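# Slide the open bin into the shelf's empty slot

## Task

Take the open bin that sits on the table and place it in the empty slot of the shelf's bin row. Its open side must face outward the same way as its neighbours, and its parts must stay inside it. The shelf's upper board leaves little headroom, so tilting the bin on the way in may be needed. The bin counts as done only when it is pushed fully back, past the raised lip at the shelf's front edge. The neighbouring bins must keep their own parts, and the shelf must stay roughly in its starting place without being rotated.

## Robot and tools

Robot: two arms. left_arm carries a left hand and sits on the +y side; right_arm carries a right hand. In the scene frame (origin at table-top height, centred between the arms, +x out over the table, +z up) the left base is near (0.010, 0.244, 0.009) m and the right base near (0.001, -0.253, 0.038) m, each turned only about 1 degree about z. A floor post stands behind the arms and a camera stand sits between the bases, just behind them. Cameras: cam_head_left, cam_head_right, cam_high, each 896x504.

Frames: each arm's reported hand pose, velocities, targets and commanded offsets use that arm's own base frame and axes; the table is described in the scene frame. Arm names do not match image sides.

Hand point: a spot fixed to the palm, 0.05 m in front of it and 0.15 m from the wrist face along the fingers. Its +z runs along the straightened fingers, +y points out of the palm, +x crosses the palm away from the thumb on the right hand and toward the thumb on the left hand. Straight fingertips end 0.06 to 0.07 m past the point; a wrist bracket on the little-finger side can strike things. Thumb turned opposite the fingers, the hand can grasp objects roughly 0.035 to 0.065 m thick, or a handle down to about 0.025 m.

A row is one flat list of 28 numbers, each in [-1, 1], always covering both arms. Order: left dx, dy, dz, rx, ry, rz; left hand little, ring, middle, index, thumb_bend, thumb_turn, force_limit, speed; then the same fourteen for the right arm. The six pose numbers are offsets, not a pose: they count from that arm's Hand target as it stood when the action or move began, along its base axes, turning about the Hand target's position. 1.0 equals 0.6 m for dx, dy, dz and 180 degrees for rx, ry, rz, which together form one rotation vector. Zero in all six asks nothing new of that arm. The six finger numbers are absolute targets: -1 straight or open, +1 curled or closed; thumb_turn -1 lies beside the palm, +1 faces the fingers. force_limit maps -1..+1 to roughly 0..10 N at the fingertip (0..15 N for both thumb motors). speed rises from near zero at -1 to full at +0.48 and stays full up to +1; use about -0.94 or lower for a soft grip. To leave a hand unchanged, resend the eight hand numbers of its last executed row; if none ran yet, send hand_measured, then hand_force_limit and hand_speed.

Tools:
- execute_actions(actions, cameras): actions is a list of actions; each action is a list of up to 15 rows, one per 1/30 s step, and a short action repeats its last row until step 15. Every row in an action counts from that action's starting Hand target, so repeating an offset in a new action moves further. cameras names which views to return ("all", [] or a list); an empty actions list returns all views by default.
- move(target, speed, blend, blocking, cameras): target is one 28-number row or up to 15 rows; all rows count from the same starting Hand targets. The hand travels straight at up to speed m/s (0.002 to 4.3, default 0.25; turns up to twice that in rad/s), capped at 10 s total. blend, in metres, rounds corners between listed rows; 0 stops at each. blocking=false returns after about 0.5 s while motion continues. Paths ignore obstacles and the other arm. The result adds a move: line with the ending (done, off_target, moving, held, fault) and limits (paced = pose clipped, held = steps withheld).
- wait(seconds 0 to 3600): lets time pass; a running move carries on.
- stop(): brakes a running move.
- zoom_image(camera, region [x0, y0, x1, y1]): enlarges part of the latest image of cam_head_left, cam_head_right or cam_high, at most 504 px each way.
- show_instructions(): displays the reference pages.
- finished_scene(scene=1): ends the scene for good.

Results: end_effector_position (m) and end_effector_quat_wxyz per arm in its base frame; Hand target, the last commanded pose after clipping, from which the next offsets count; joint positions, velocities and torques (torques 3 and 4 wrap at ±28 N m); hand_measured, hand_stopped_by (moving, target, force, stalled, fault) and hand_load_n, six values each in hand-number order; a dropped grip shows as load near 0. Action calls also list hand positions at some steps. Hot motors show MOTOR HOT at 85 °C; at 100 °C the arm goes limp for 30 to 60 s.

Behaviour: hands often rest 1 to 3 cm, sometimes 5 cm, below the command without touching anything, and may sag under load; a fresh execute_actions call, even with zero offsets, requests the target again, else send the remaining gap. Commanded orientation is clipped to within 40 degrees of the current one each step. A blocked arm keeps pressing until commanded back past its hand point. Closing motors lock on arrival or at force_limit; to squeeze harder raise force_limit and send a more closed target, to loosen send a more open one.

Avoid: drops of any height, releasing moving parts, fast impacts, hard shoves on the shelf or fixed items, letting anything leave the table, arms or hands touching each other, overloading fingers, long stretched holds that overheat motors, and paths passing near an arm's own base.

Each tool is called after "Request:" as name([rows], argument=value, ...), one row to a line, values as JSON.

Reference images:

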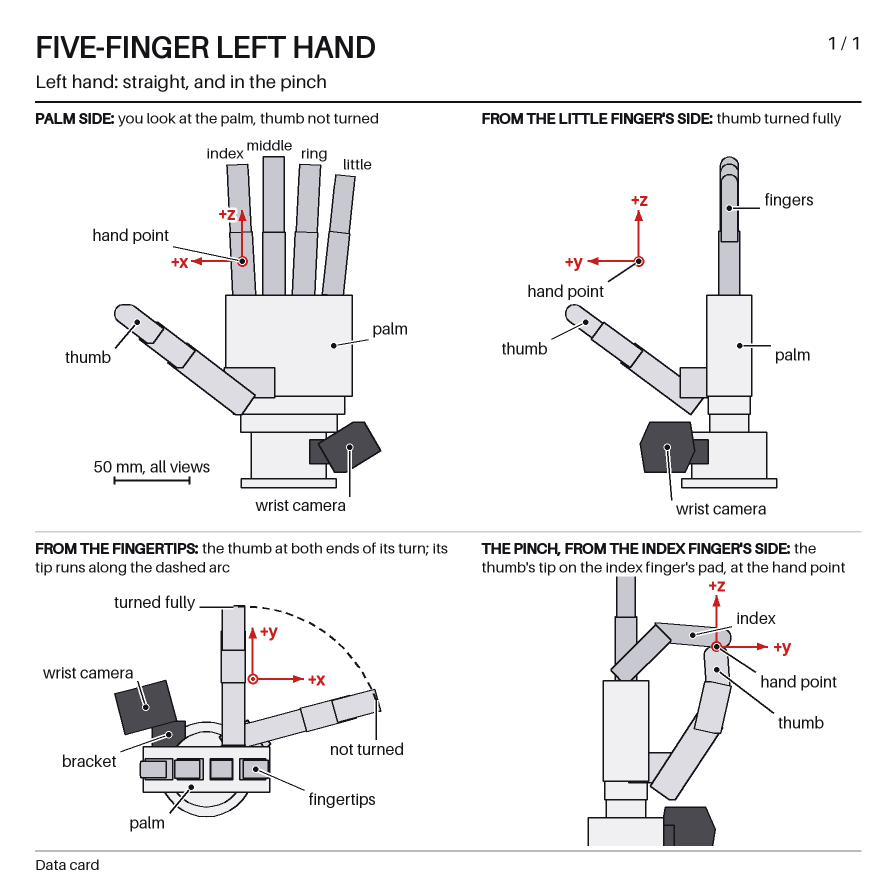

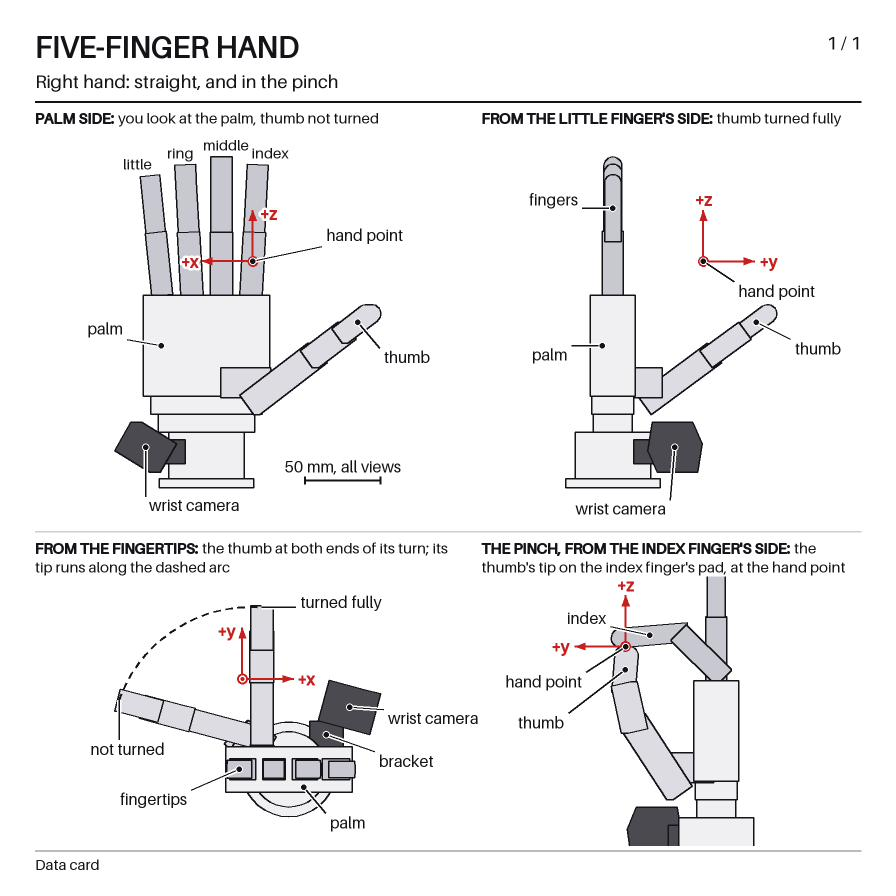

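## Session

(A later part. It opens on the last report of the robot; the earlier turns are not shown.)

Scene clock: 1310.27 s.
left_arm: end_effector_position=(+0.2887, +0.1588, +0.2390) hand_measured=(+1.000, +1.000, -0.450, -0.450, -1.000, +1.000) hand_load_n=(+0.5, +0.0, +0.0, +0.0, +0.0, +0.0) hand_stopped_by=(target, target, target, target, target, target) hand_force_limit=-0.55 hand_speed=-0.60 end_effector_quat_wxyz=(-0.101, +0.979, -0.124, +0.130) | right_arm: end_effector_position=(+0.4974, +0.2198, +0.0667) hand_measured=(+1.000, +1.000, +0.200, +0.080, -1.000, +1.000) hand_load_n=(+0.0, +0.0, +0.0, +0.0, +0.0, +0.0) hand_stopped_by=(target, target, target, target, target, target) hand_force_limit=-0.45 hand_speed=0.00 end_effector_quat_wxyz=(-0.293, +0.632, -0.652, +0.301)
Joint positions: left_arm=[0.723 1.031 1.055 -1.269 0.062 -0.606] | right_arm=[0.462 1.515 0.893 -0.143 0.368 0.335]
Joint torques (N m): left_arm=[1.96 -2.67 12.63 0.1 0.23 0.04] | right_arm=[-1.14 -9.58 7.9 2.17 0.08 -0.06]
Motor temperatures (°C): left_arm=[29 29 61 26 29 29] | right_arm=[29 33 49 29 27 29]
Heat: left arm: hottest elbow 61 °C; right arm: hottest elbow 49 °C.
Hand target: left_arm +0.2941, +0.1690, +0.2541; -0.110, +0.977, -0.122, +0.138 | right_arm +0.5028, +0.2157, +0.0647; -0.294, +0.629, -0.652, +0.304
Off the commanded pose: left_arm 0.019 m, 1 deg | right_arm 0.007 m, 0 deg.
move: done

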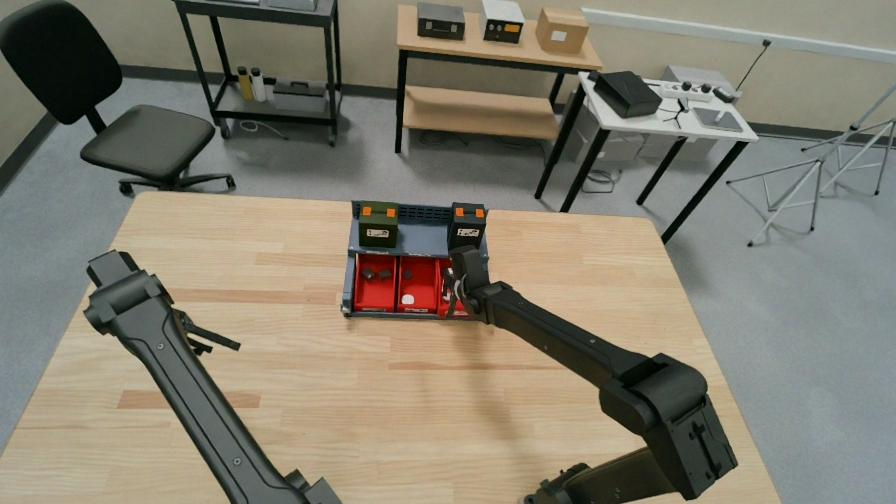

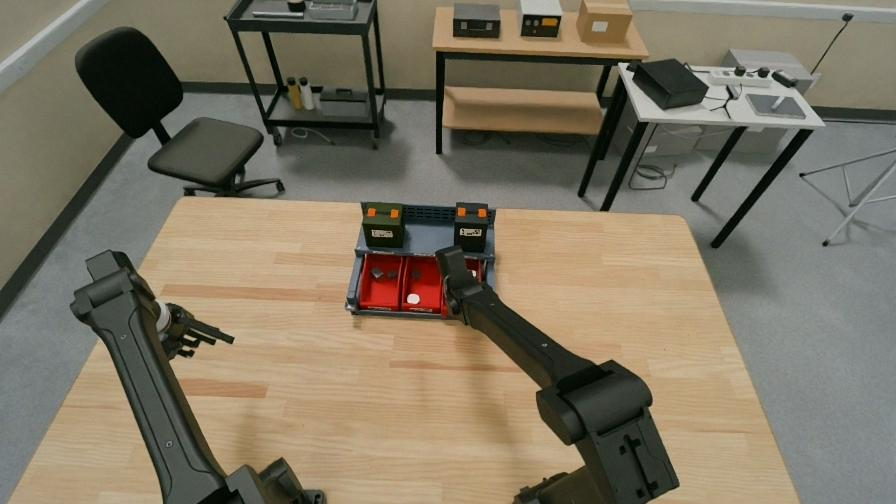

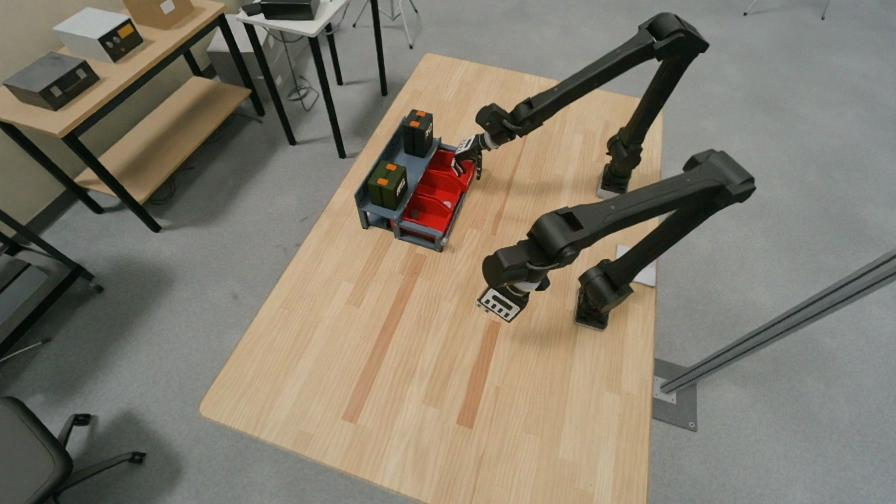

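Request:
move(target=[0,0,0,0,0,0,1,1,-0.45,-0.45,-1,1,-0.55,-0.6,-0.0297,-0.0212,-0.035,0,0,0,1,1,0.2,0.08,-1,1,-0.45,0], cameras=["cam_head_left","cam_head_right","cam_high"], speed=0.08)

Request:
zoom_image(camera="cam_head_left", region=[400, 240, 500, 350])

Request:
zoom_image(camera="cam_high", region=[430, 130, 510, 220])

Scene clock: 1316.53 s.
left_arm: end_effector_position=(+0.2887, +0.1588, +0.2390) hand_measured=(+1.000, +1.000, -0.450, -0.450, -1.000, +1.000) hand_load_n=(+0.0, +0.0, +0.0, +0.0, +0.0, +0.0) hand_stopped_by=(target, target, target, target, target, target) hand_force_limit=-0.55 hand_speed=-0.60 end_effector_quat_wxyz=(-0.101, +0.979, -0.124, +0.130) | right_arm: end_effector_position=(+0.4820, +0.2081, +0.0429) hand_measured=(+1.000, +1.000, +0.200, +0.080, -1.000, +1.000) hand_load_n=(+0.0, +0.0, -1.0, +0.0, +0.0, +0.0) hand_stopped_by=(target, target, target, target, target, target) hand_force_limit=-0.45 hand_speed=0.00 end_effector_quat_wxyz=(-0.291, +0.632, -0.652, +0.301)
Joint positions: left_arm=[0.723 1.031 1.055 -1.269 0.062 -0.606] | right_arm=[0.453 1.515 0.815 -0.068 0.362 0.329]
Joint torques (N m): left_arm=[1.9 -2.67 12.63 0.12 0.23 0.04] | right_arm=[-1.08 -9.93 7.04 2.13 0.08 -0.07]
Motor temperatures (°C): left_arm=[29 29 61 26 29 29] | right_arm=[29 33 49 30 27 29]
Heat: left arm: hottest elbow 61 °C; right arm: hottest elbow 49 °C.
Hand target: left_arm +0.2941, +0.1690, +0.2541; -0.110, +0.977, -0.122, +0.138 | right_arm +0.4851, +0.2028, +0.0437; -0.294, +0.629, -0.652, +0.304
Off the commanded pose: left_arm 0.019 m, 1 deg | right_arm 0.006 m, 1 deg.
move: done

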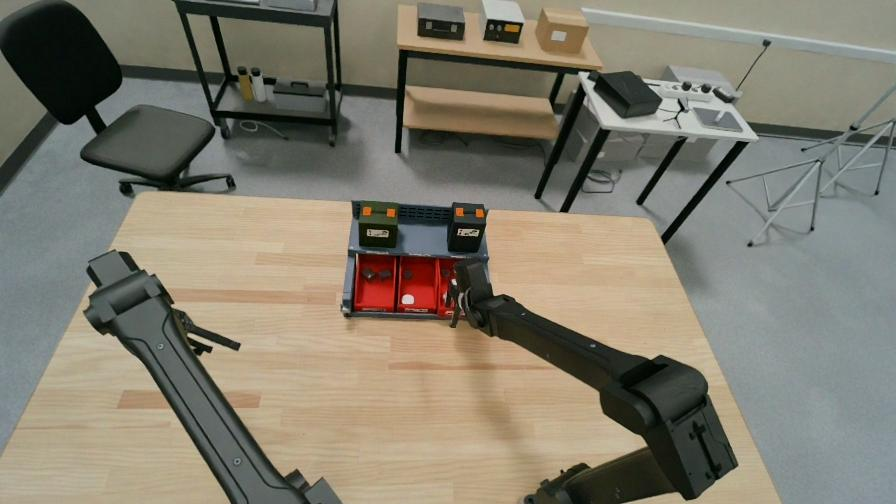

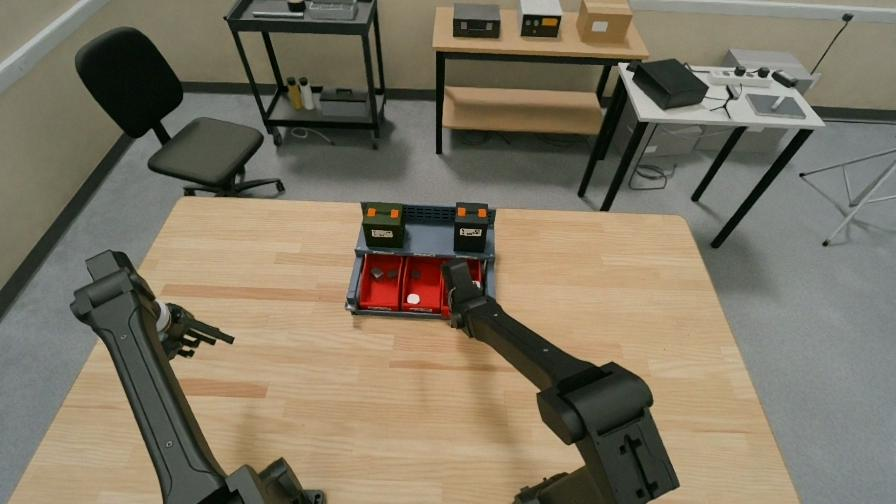

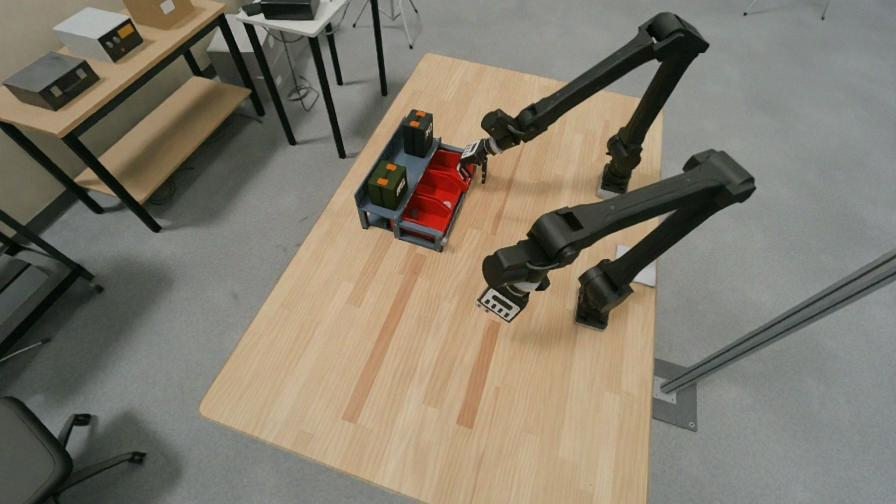

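Scaled by 4.582 from the camera's image (finer frame: 1280x720).

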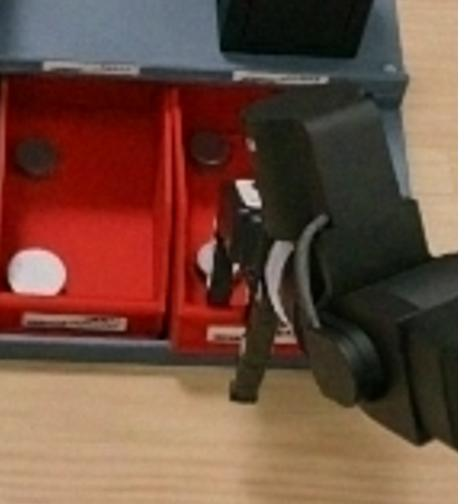

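Scaled by 5.600 from the camera's image (finer frame: 1280x720).

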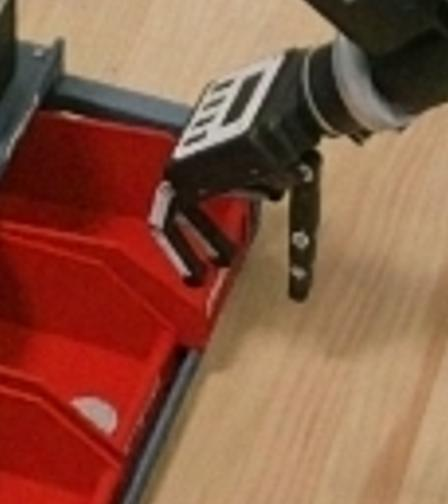

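Request:
move(target=[0,0,0,0,0,0,1,1,-0.45,-0.45,-1,1,-0.55,-0.6,0.009,0,-0.0295,0,0,0,1,1,0.2,0.08,-1,1,-0.45,0], cameras=["cam_head_left","cam_head_right","cam_high"], speed=0.06)

Request:
zoom_image(camera="cam_head_left", region=[420, 270, 490, 350])

Request:
zoom_image(camera="cam_high", region=[430, 130, 510, 220])

Scene clock: 1322.73 s.
left_arm: end_effector_position=(+0.2887, +0.1588, +0.2390) hand_measured=(+1.000, +1.000, -0.450, -0.450, -1.000, +1.000) hand_load_n=(+0.0, +0.0, +0.0, +0.0, +0.0, +0.0) hand_stopped_by=(target, target, target, target, target, target) hand_force_limit=-0.55 hand_speed=-0.60 end_effector_quat_wxyz=(-0.101, +0.979, -0.124, +0.130) | right_arm: end_effector_position=(+0.4864, +0.2076, +0.0293) hand_measured=(+1.000, +1.000, +0.200, +0.080, -1.000, +1.000) hand_load_n=(+0.0, +0.0, +0.0, +0.0, +0.0, +0.0) hand_stopped_by=(target, target, target, target, target, target) hand_force_limit=-0.45 hand_speed=0.00 end_effector_quat_wxyz=(-0.294, +0.631, -0.651, +0.302)
Joint positions: left_arm=[0.723 1.031 1.055 -1.269 0.062 -0.606] | right_arm=[0.447 1.551 0.805 -0.014 0.358 0.324]
Joint torques (N m): left_arm=[1.9 -2.67 12.63 0.1 0.23 0.04] | right_arm=[-1.08 -9.29 7.1 2.18 0.08 -0.08]
Motor temperatures (°C): left_arm=[29 29 61 26 29 29] | right_arm=[29 33 48 30 27 29]
Heat: left arm: hottest elbow 61 °C; right arm: hottest elbow 48 °C.
Hand target: left_arm +0.2941, +0.1690, +0.2541; -0.110, +0.977, -0.122, +0.138 | right_arm +0.4905, +0.2028, +0.0261; -0.294, +0.629, -0.652, +0.304
Off the commanded pose: left_arm 0.019 m, 1 deg | right_arm 0.007 m, 0 deg.
move: done

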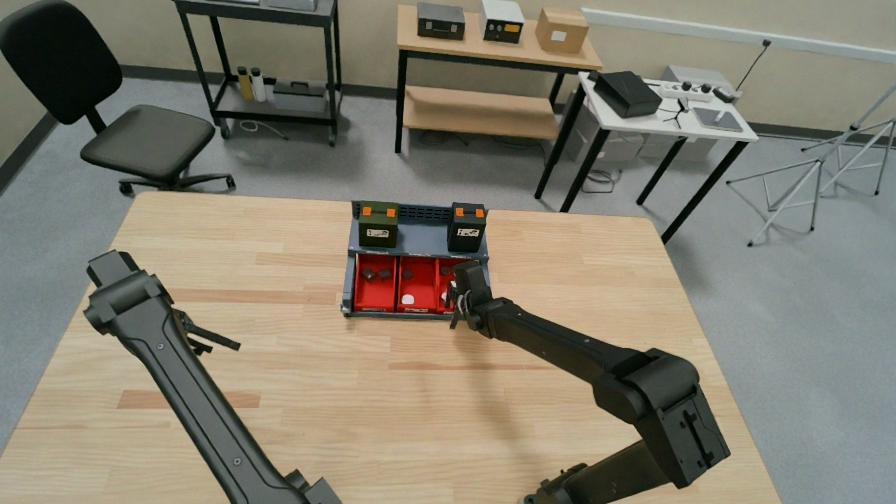

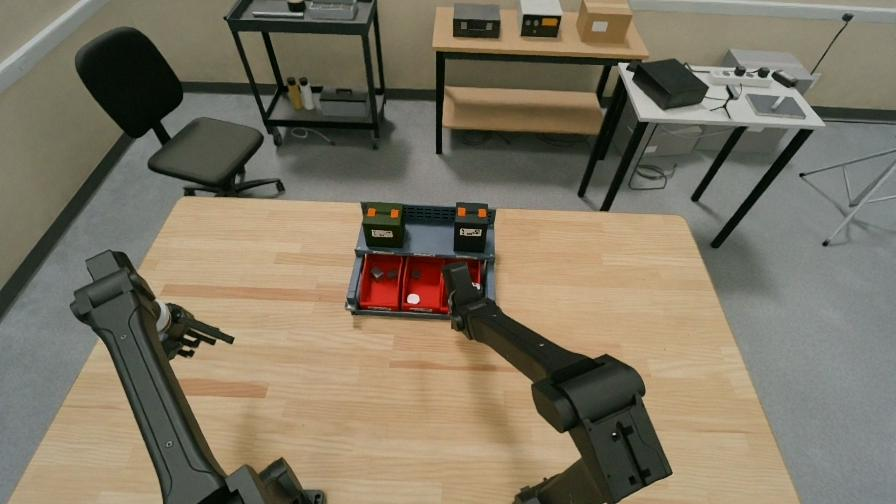

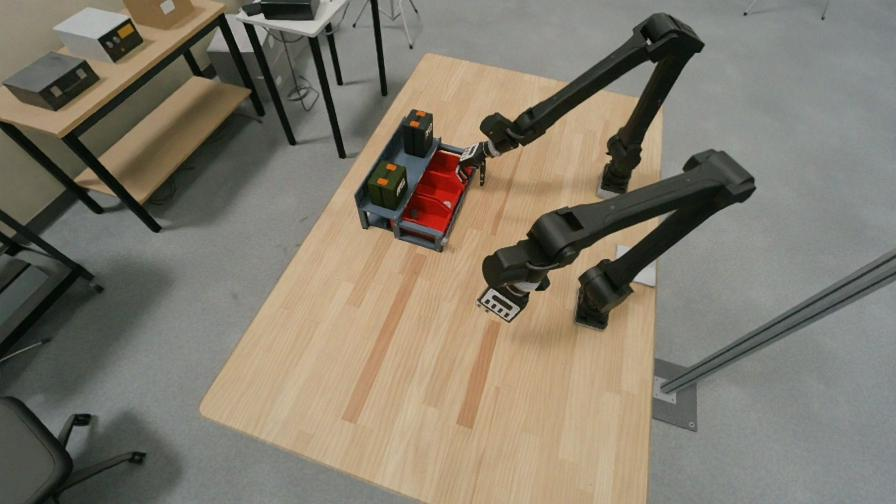

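Scaled by 6.300 from the camera's image (finer frame: 1280x720).

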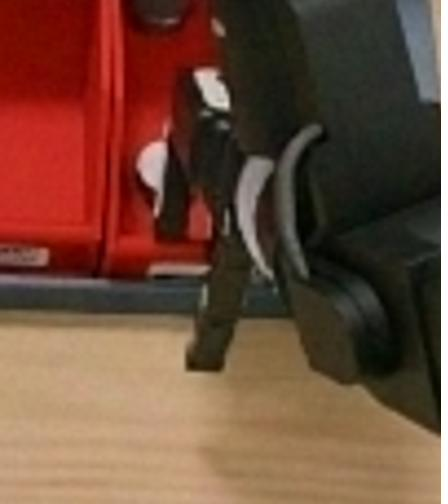

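Scaled by 5.600 from the camera's image (finer frame: 1280x720).

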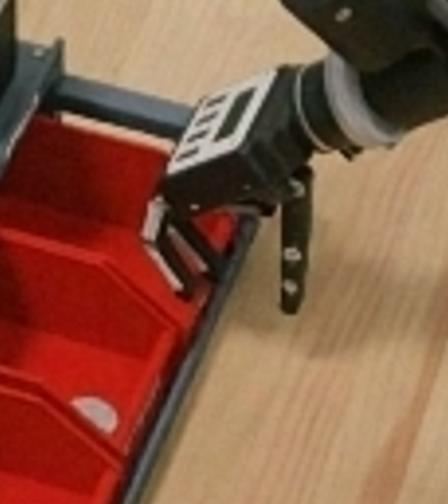

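Request:
move(target=[0,0,0,0,0,0,1,1,-0.45,-0.45,-1,1,-0.55,-0.6,0,0,0.25,0,0,0,1,1,0.2,0.08,-1,1,-0.45,0], cameras=["cam_head_left","cam_head_right","cam_high"], speed=0.08)

Request:
zoom_image(camera="cam_head_left", region=[400, 240, 500, 350])

Request:
zoom_image(camera="cam_high", region=[430, 130, 510, 220])

Scene clock: 1329.53 s.
left_arm: end_effector_position=(+0.2887, +0.1588, +0.2390) hand_measured=(+1.000, +1.000, -0.450, -0.450, -1.000, +1.000) hand_load_n=(+0.0, +0.0, +0.0, +0.0, +0.0, +0.0) hand_stopped_by=(target, target, target, target, target, target) hand_force_limit=-0.55 hand_speed=-0.60 end_effector_quat_wxyz=(-0.101, +0.979, -0.124, +0.130) | right_arm: end_effector_position=(+0.4756, +0.2026, +0.1512) hand_measured=(+1.000, +1.000, +0.200, +0.080, -1.000, +1.000) hand_load_n=(+0.0, +0.0, +0.0, +0.0, +0.0, +0.5) hand_stopped_by=(target, target, target, target, target, target) hand_force_limit=-0.45 hand_speed=0.00 end_effector_quat_wxyz=(-0.278, +0.639, -0.653, +0.296)
Joint positions: left_arm=[0.723 1.031 1.055 -1.269 0.062 -0.606] | right_arm=[0.447 1.342 0.98 -0.434 0.356 0.323]
Joint torques (N m): left_arm=[1.96 -2.67 12.63 0.12 0.23 0.04] | right_arm=[-1.14 -9.47 11.84 1.29 0.12 -0.06]
Motor temperatures (°C): left_arm=[29 29 61 26 29 29] | right_arm=[29 33 47 30 27 29]
Heat: left arm: hottest elbow 61 °C; right arm: hottest elbow 47 °C.
Hand target: left_arm +0.2941, +0.1690, +0.2541; -0.110, +0.977, -0.122, +0.138 | right_arm +0.4905, +0.2029, +0.1761; -0.294, +0.629, -0.652, +0.304
Off the commanded pose: left_arm 0.019 m, 1 deg | right_arm 0.029 m, 2 deg.
move: off_target (right_arm)

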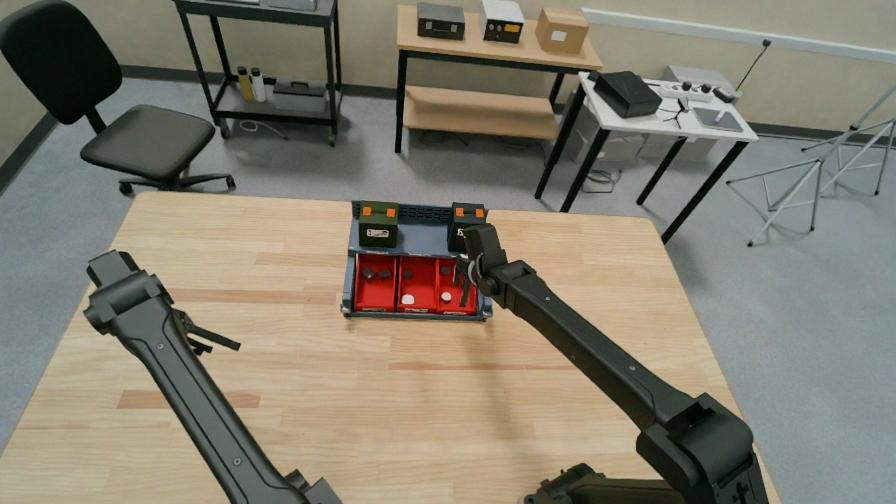

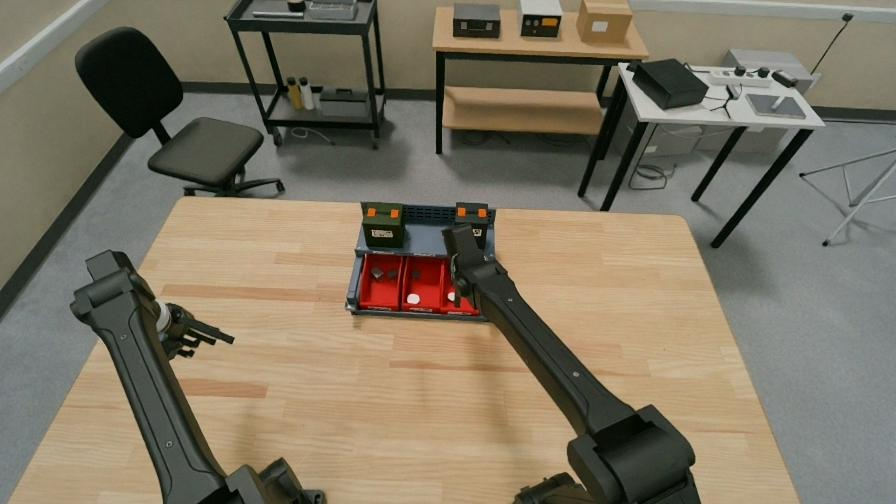

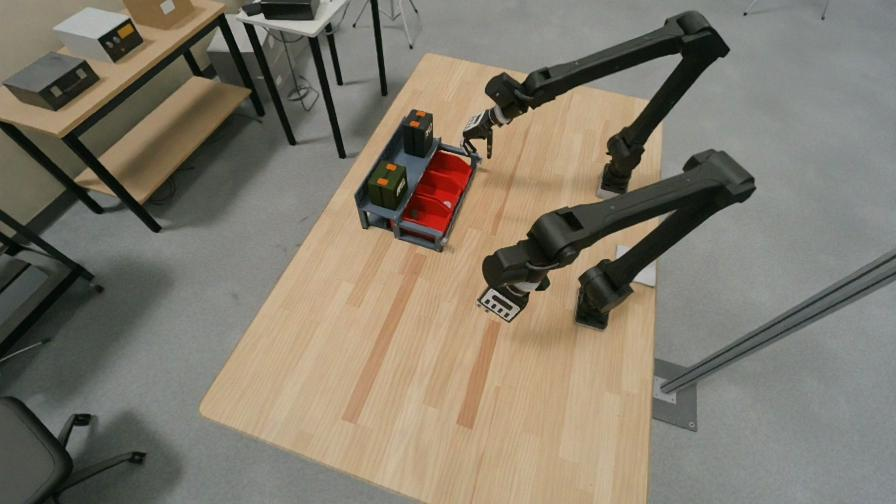

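Scaled by 4.582 from the camera's image (finer frame: 1280x720).

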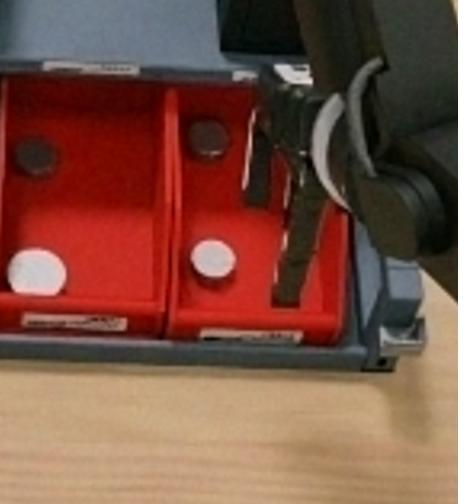

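Scaled by 5.600 from the camera's image (finer frame: 1280x720).

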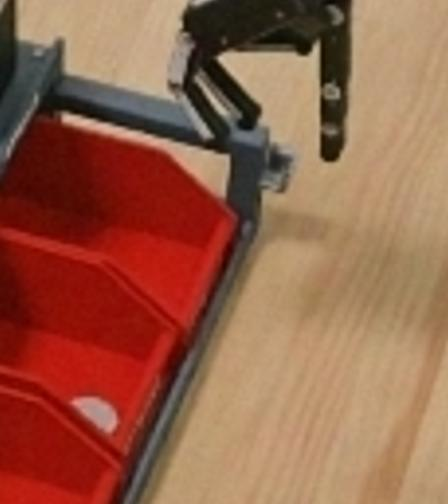

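Request:
move(target=[0,0,0,0,0,0,1,1,-0.45,-0.45,-1,1,-0.55,-0.6,-0.25,-0.2,0.12,0,0,0,1,1,0.2,0.08,-1,1,-0.45,0], cameras=["cam_head_left","cam_head_right","cam_high"], speed=0.2)

Request:
zoom_image(camera="cam_head_left", region=[400, 240, 500, 350])

Request:
zoom_image(camera="cam_head_right", region=[400, 240, 500, 350])

Request:
zoom_image(camera="cam_high", region=[400, 130, 510, 260])

Scene clock: 1334.10 s.
left_arm: end_effector_position=(+0.2887, +0.1588, +0.2390) hand_measured=(+1.000, +1.000, -0.450, -0.450, -1.000, +1.000) hand_load_n=(+0.0, +0.0, +0.0, +0.0, +0.0, +0.0) hand_stopped_by=(target, target, target, target, target, target) hand_force_limit=-0.55 hand_speed=-0.60 end_effector_quat_wxyz=(-0.101, +0.979, -0.124, +0.130) | right_arm: end_effector_position=(+0.3422, +0.0876, +0.2497) hand_measured=(+1.000, +1.000, +0.200, +0.080, -1.000, +1.000) hand_load_n=(+0.0, +0.0, +0.5, +0.0, +0.0, +0.0) hand_stopped_by=(target, target, target, target, target, target) hand_force_limit=-0.45 hand_speed=0.00 end_effector_quat_wxyz=(-0.299, +0.629, -0.651, +0.304)
Joint positions: left_arm=[0.723 1.031 1.055 -1.269 0.062 -0.606] | right_arm=[0.253 0.778 0.839 -0.77 0.213 0.189]
Joint torques (N m): left_arm=[1.96 -2.73 12.63 0.1 0.23 0.04] | right_arm=[-1.08 -1.61 9.21 1.42 0 -0.07]
Motor temperatures (°C): left_arm=[29 29 61 26 29 29] | right_arm=[29 33 47 30 27 29]
Heat: left arm: hottest elbow 61 °C; right arm: hottest elbow 47 °C.
Hand target: left_arm +0.2941, +0.1690, +0.2541; -0.110, +0.977, -0.122, +0.138 | right_arm +0.3404, +0.0828, +0.2481; -0.294, +0.629, -0.652, +0.304
Off the commanded pose: left_arm 0.019 m, 1 deg | right_arm 0.005 m, 1 deg.
move: done

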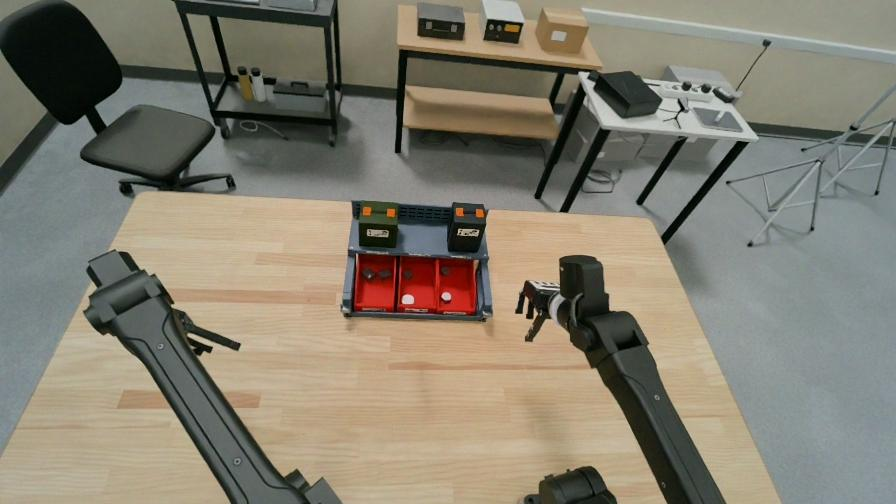

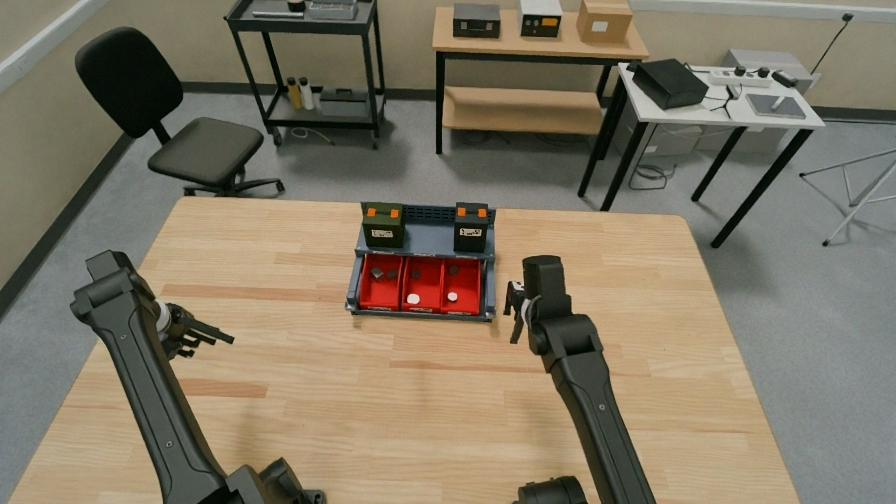

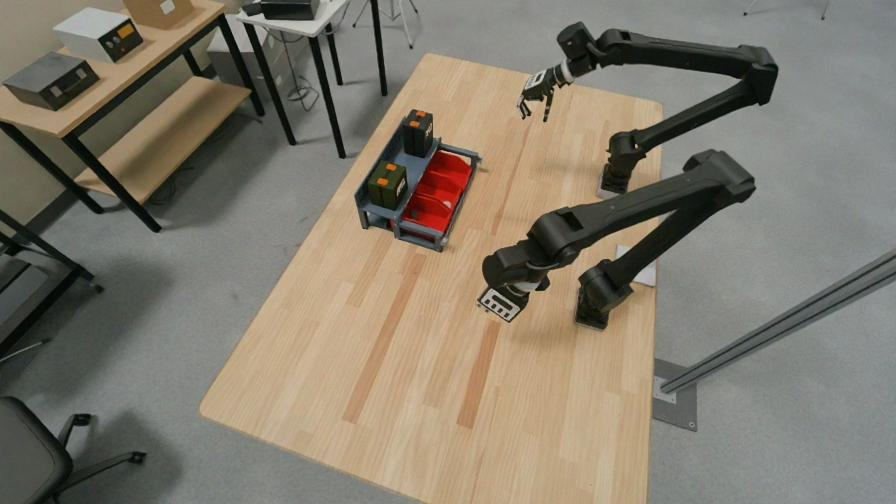

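Scaled by 4.582 from the camera's image (finer frame: 1280x720).

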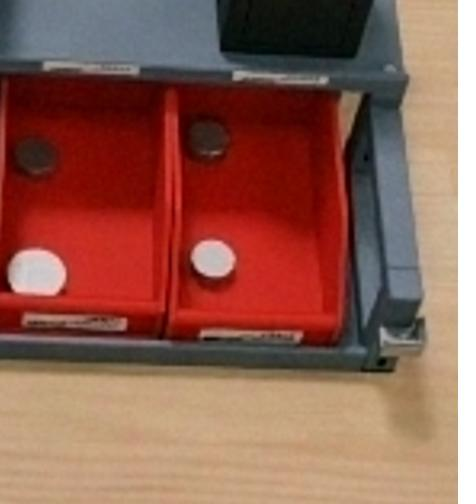

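Scaled by 4.582 from the camera's image (finer frame: 1280x720).

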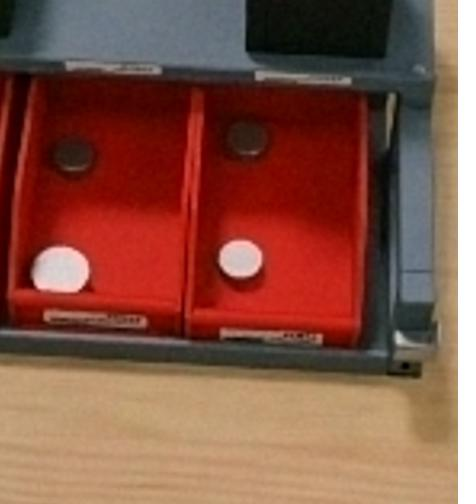

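Scaled by 3.877 from the camera's image (finer frame: 1280x720).

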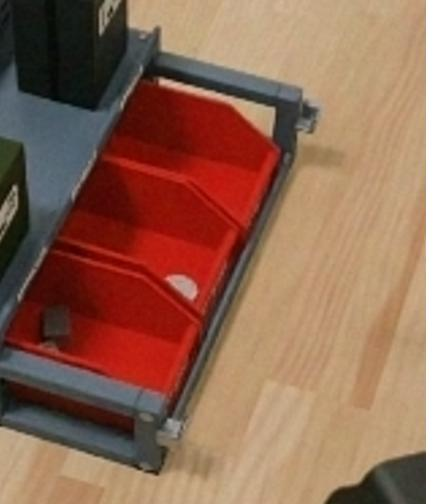

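Request:
zoom_image(camera="cam_head_left", region=[390, 295, 500, 330])

Request:
zoom_image(camera="cam_head_right", region=[390, 295, 500, 330])

Request:
zoom_image(camera="cam_high", region=[430, 150, 490, 220])

Scaled by 4.582 from the camera's image (finer frame: 1280x720).

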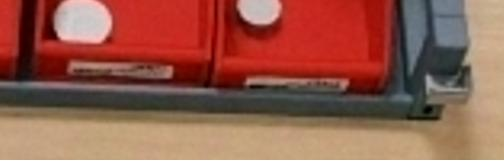

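Scaled by 4.582 from the camera's image (finer frame: 1280x720).

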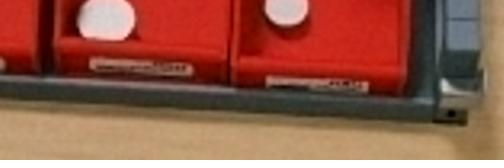

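Scaled by 7.200 from the camera's image (finer frame: 1280x720).

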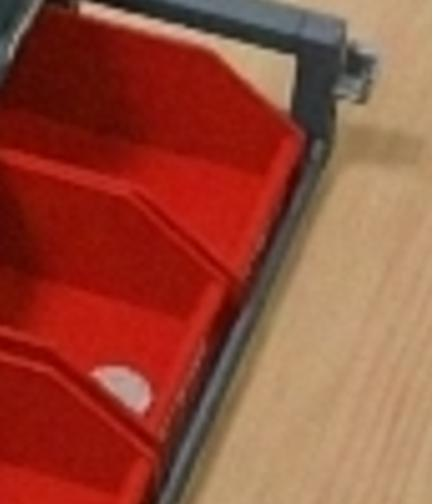

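Request:
move([
  [0,0,0,0,0,0,1,1,-0.45,-0.45,-1,1,-0.55,-0.6,0.0327,0.0595,-0.08,-0.2093,0.2243,0.4654,-1,-1,-1,-1,-1,1,-0.45,0],
  [0,0,0,0,0,0,1,1,-0.45,-0.45,-1,1,-0.55,-0.6,0.0327,0.0595,-0.2885,-0.2093,0.2243,0.4654,-1,-1,-1,-1,-1,1,-0.45,0],
  [0,0,0,0,0,0,1,1,-0.45,-0.45,-1,1,-0.55,-0.6,0.0993,0.058,-0.2885,-0.2093,0.2243,0.4654,-1,-1,-1,-1,-1,1,-0.45,0],
], cameras=["cam_head_left","cam_head_right","cam_high"], speed=[0.25,0.15,0.08], blend=[0.02,0.01,0])

Request:
zoom_image(camera="cam_head_left", region=[400, 240, 500, 350])

Request:
zoom_image(camera="cam_high", region=[430, 130, 530, 240])

Scene clock: 1359.83 s.
left_arm: end_effector_position=(+0.2887, +0.1588, +0.2390) hand_measured=(+1.000, +1.000, -0.450, -0.450, -1.000, +1.000) hand_load_n=(+0.5, +0.5, +0.0, +0.5, +0.0, +0.0) hand_stopped_by=(target, target, target, target, target, target) hand_force_limit=-0.55 hand_speed=-0.60 end_effector_quat_wxyz=(-0.101, +0.979, -0.124, +0.130) | right_arm: end_effector_position=(+0.3836, +0.1162, +0.0694) hand_measured=(-1.000, -1.000, -1.000, -1.000, -1.000, +1.000) hand_load_n=(+0.0, +0.0, +0.0, +0.5, +0.0, +0.0) hand_stopped_by=(target, target, target, target, target, target) hand_force_limit=-0.45 hand_speed=0.00 end_effector_quat_wxyz=(+0.003, +1.000, -0.016, -0.011)
Joint positions: left_arm=[0.723 1.031 1.055 -1.269 0.062 -0.606] | right_arm=[0.399 1.636 1.182 -1.139 -0.002 -1.14]
Joint torques (N m): left_arm=[1.9 -2.67 12.63 0.12 0.23 0.04] | right_arm=[-0.97 -10.11 10.13 0.42 0.07 -0.06]
Motor temperatures (°C): left_arm=[29 29 61 26 29 29] | right_arm=[29 32 47 29 27 29]
Heat: left arm: hottest elbow 61 °C; right arm: hottest elbow 47 °C.
Hand target: left_arm +0.2941, +0.1690, +0.2541; -0.110, +0.977, -0.122, +0.138 | right_arm +0.3999, +0.1177, +0.0749; +0.000, +1.000, -0.017, +0.000
Off the commanded pose: left_arm 0.019 m, 1 deg | right_arm 0.017 m, 1 deg.
move: off_target (right_arm)

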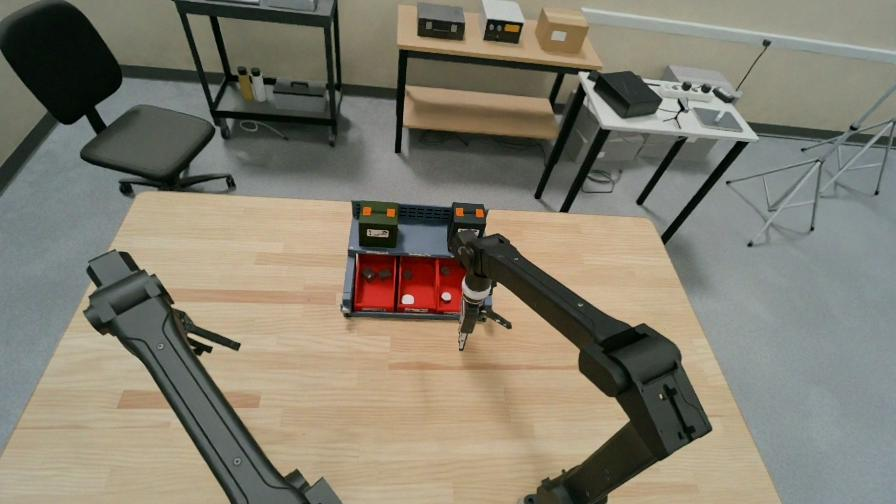

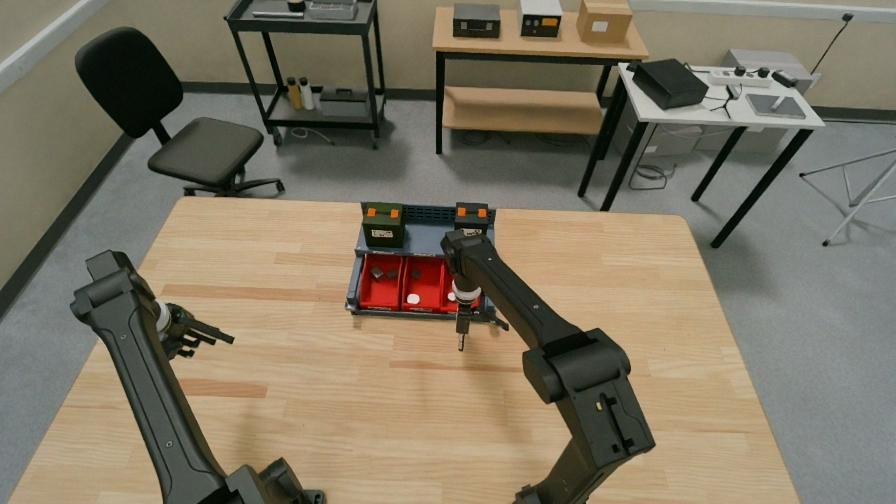

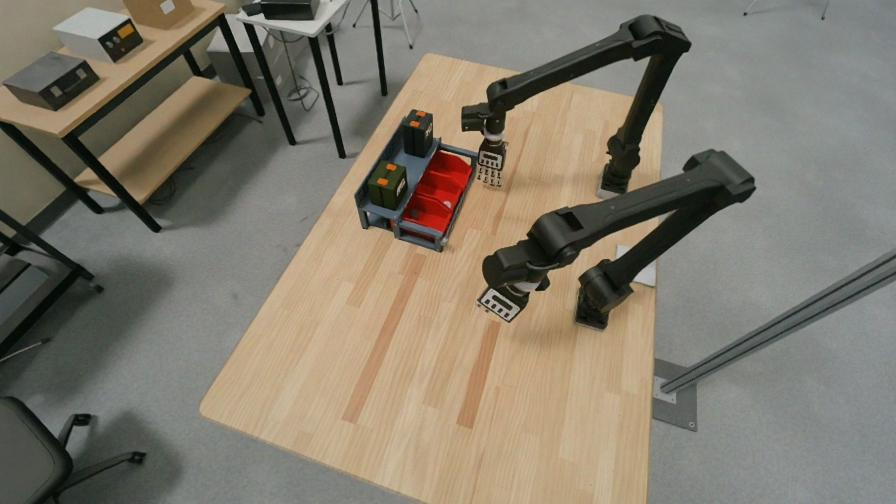

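Scaled by 4.582 from the camera's image (finer frame: 1280x720).

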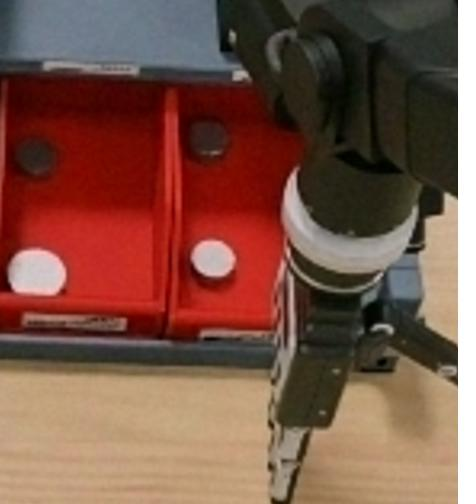

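Scaled by 4.582 from the camera's image (finer frame: 1280x720).

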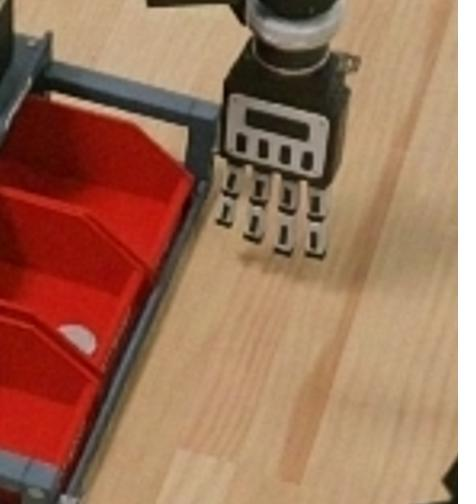

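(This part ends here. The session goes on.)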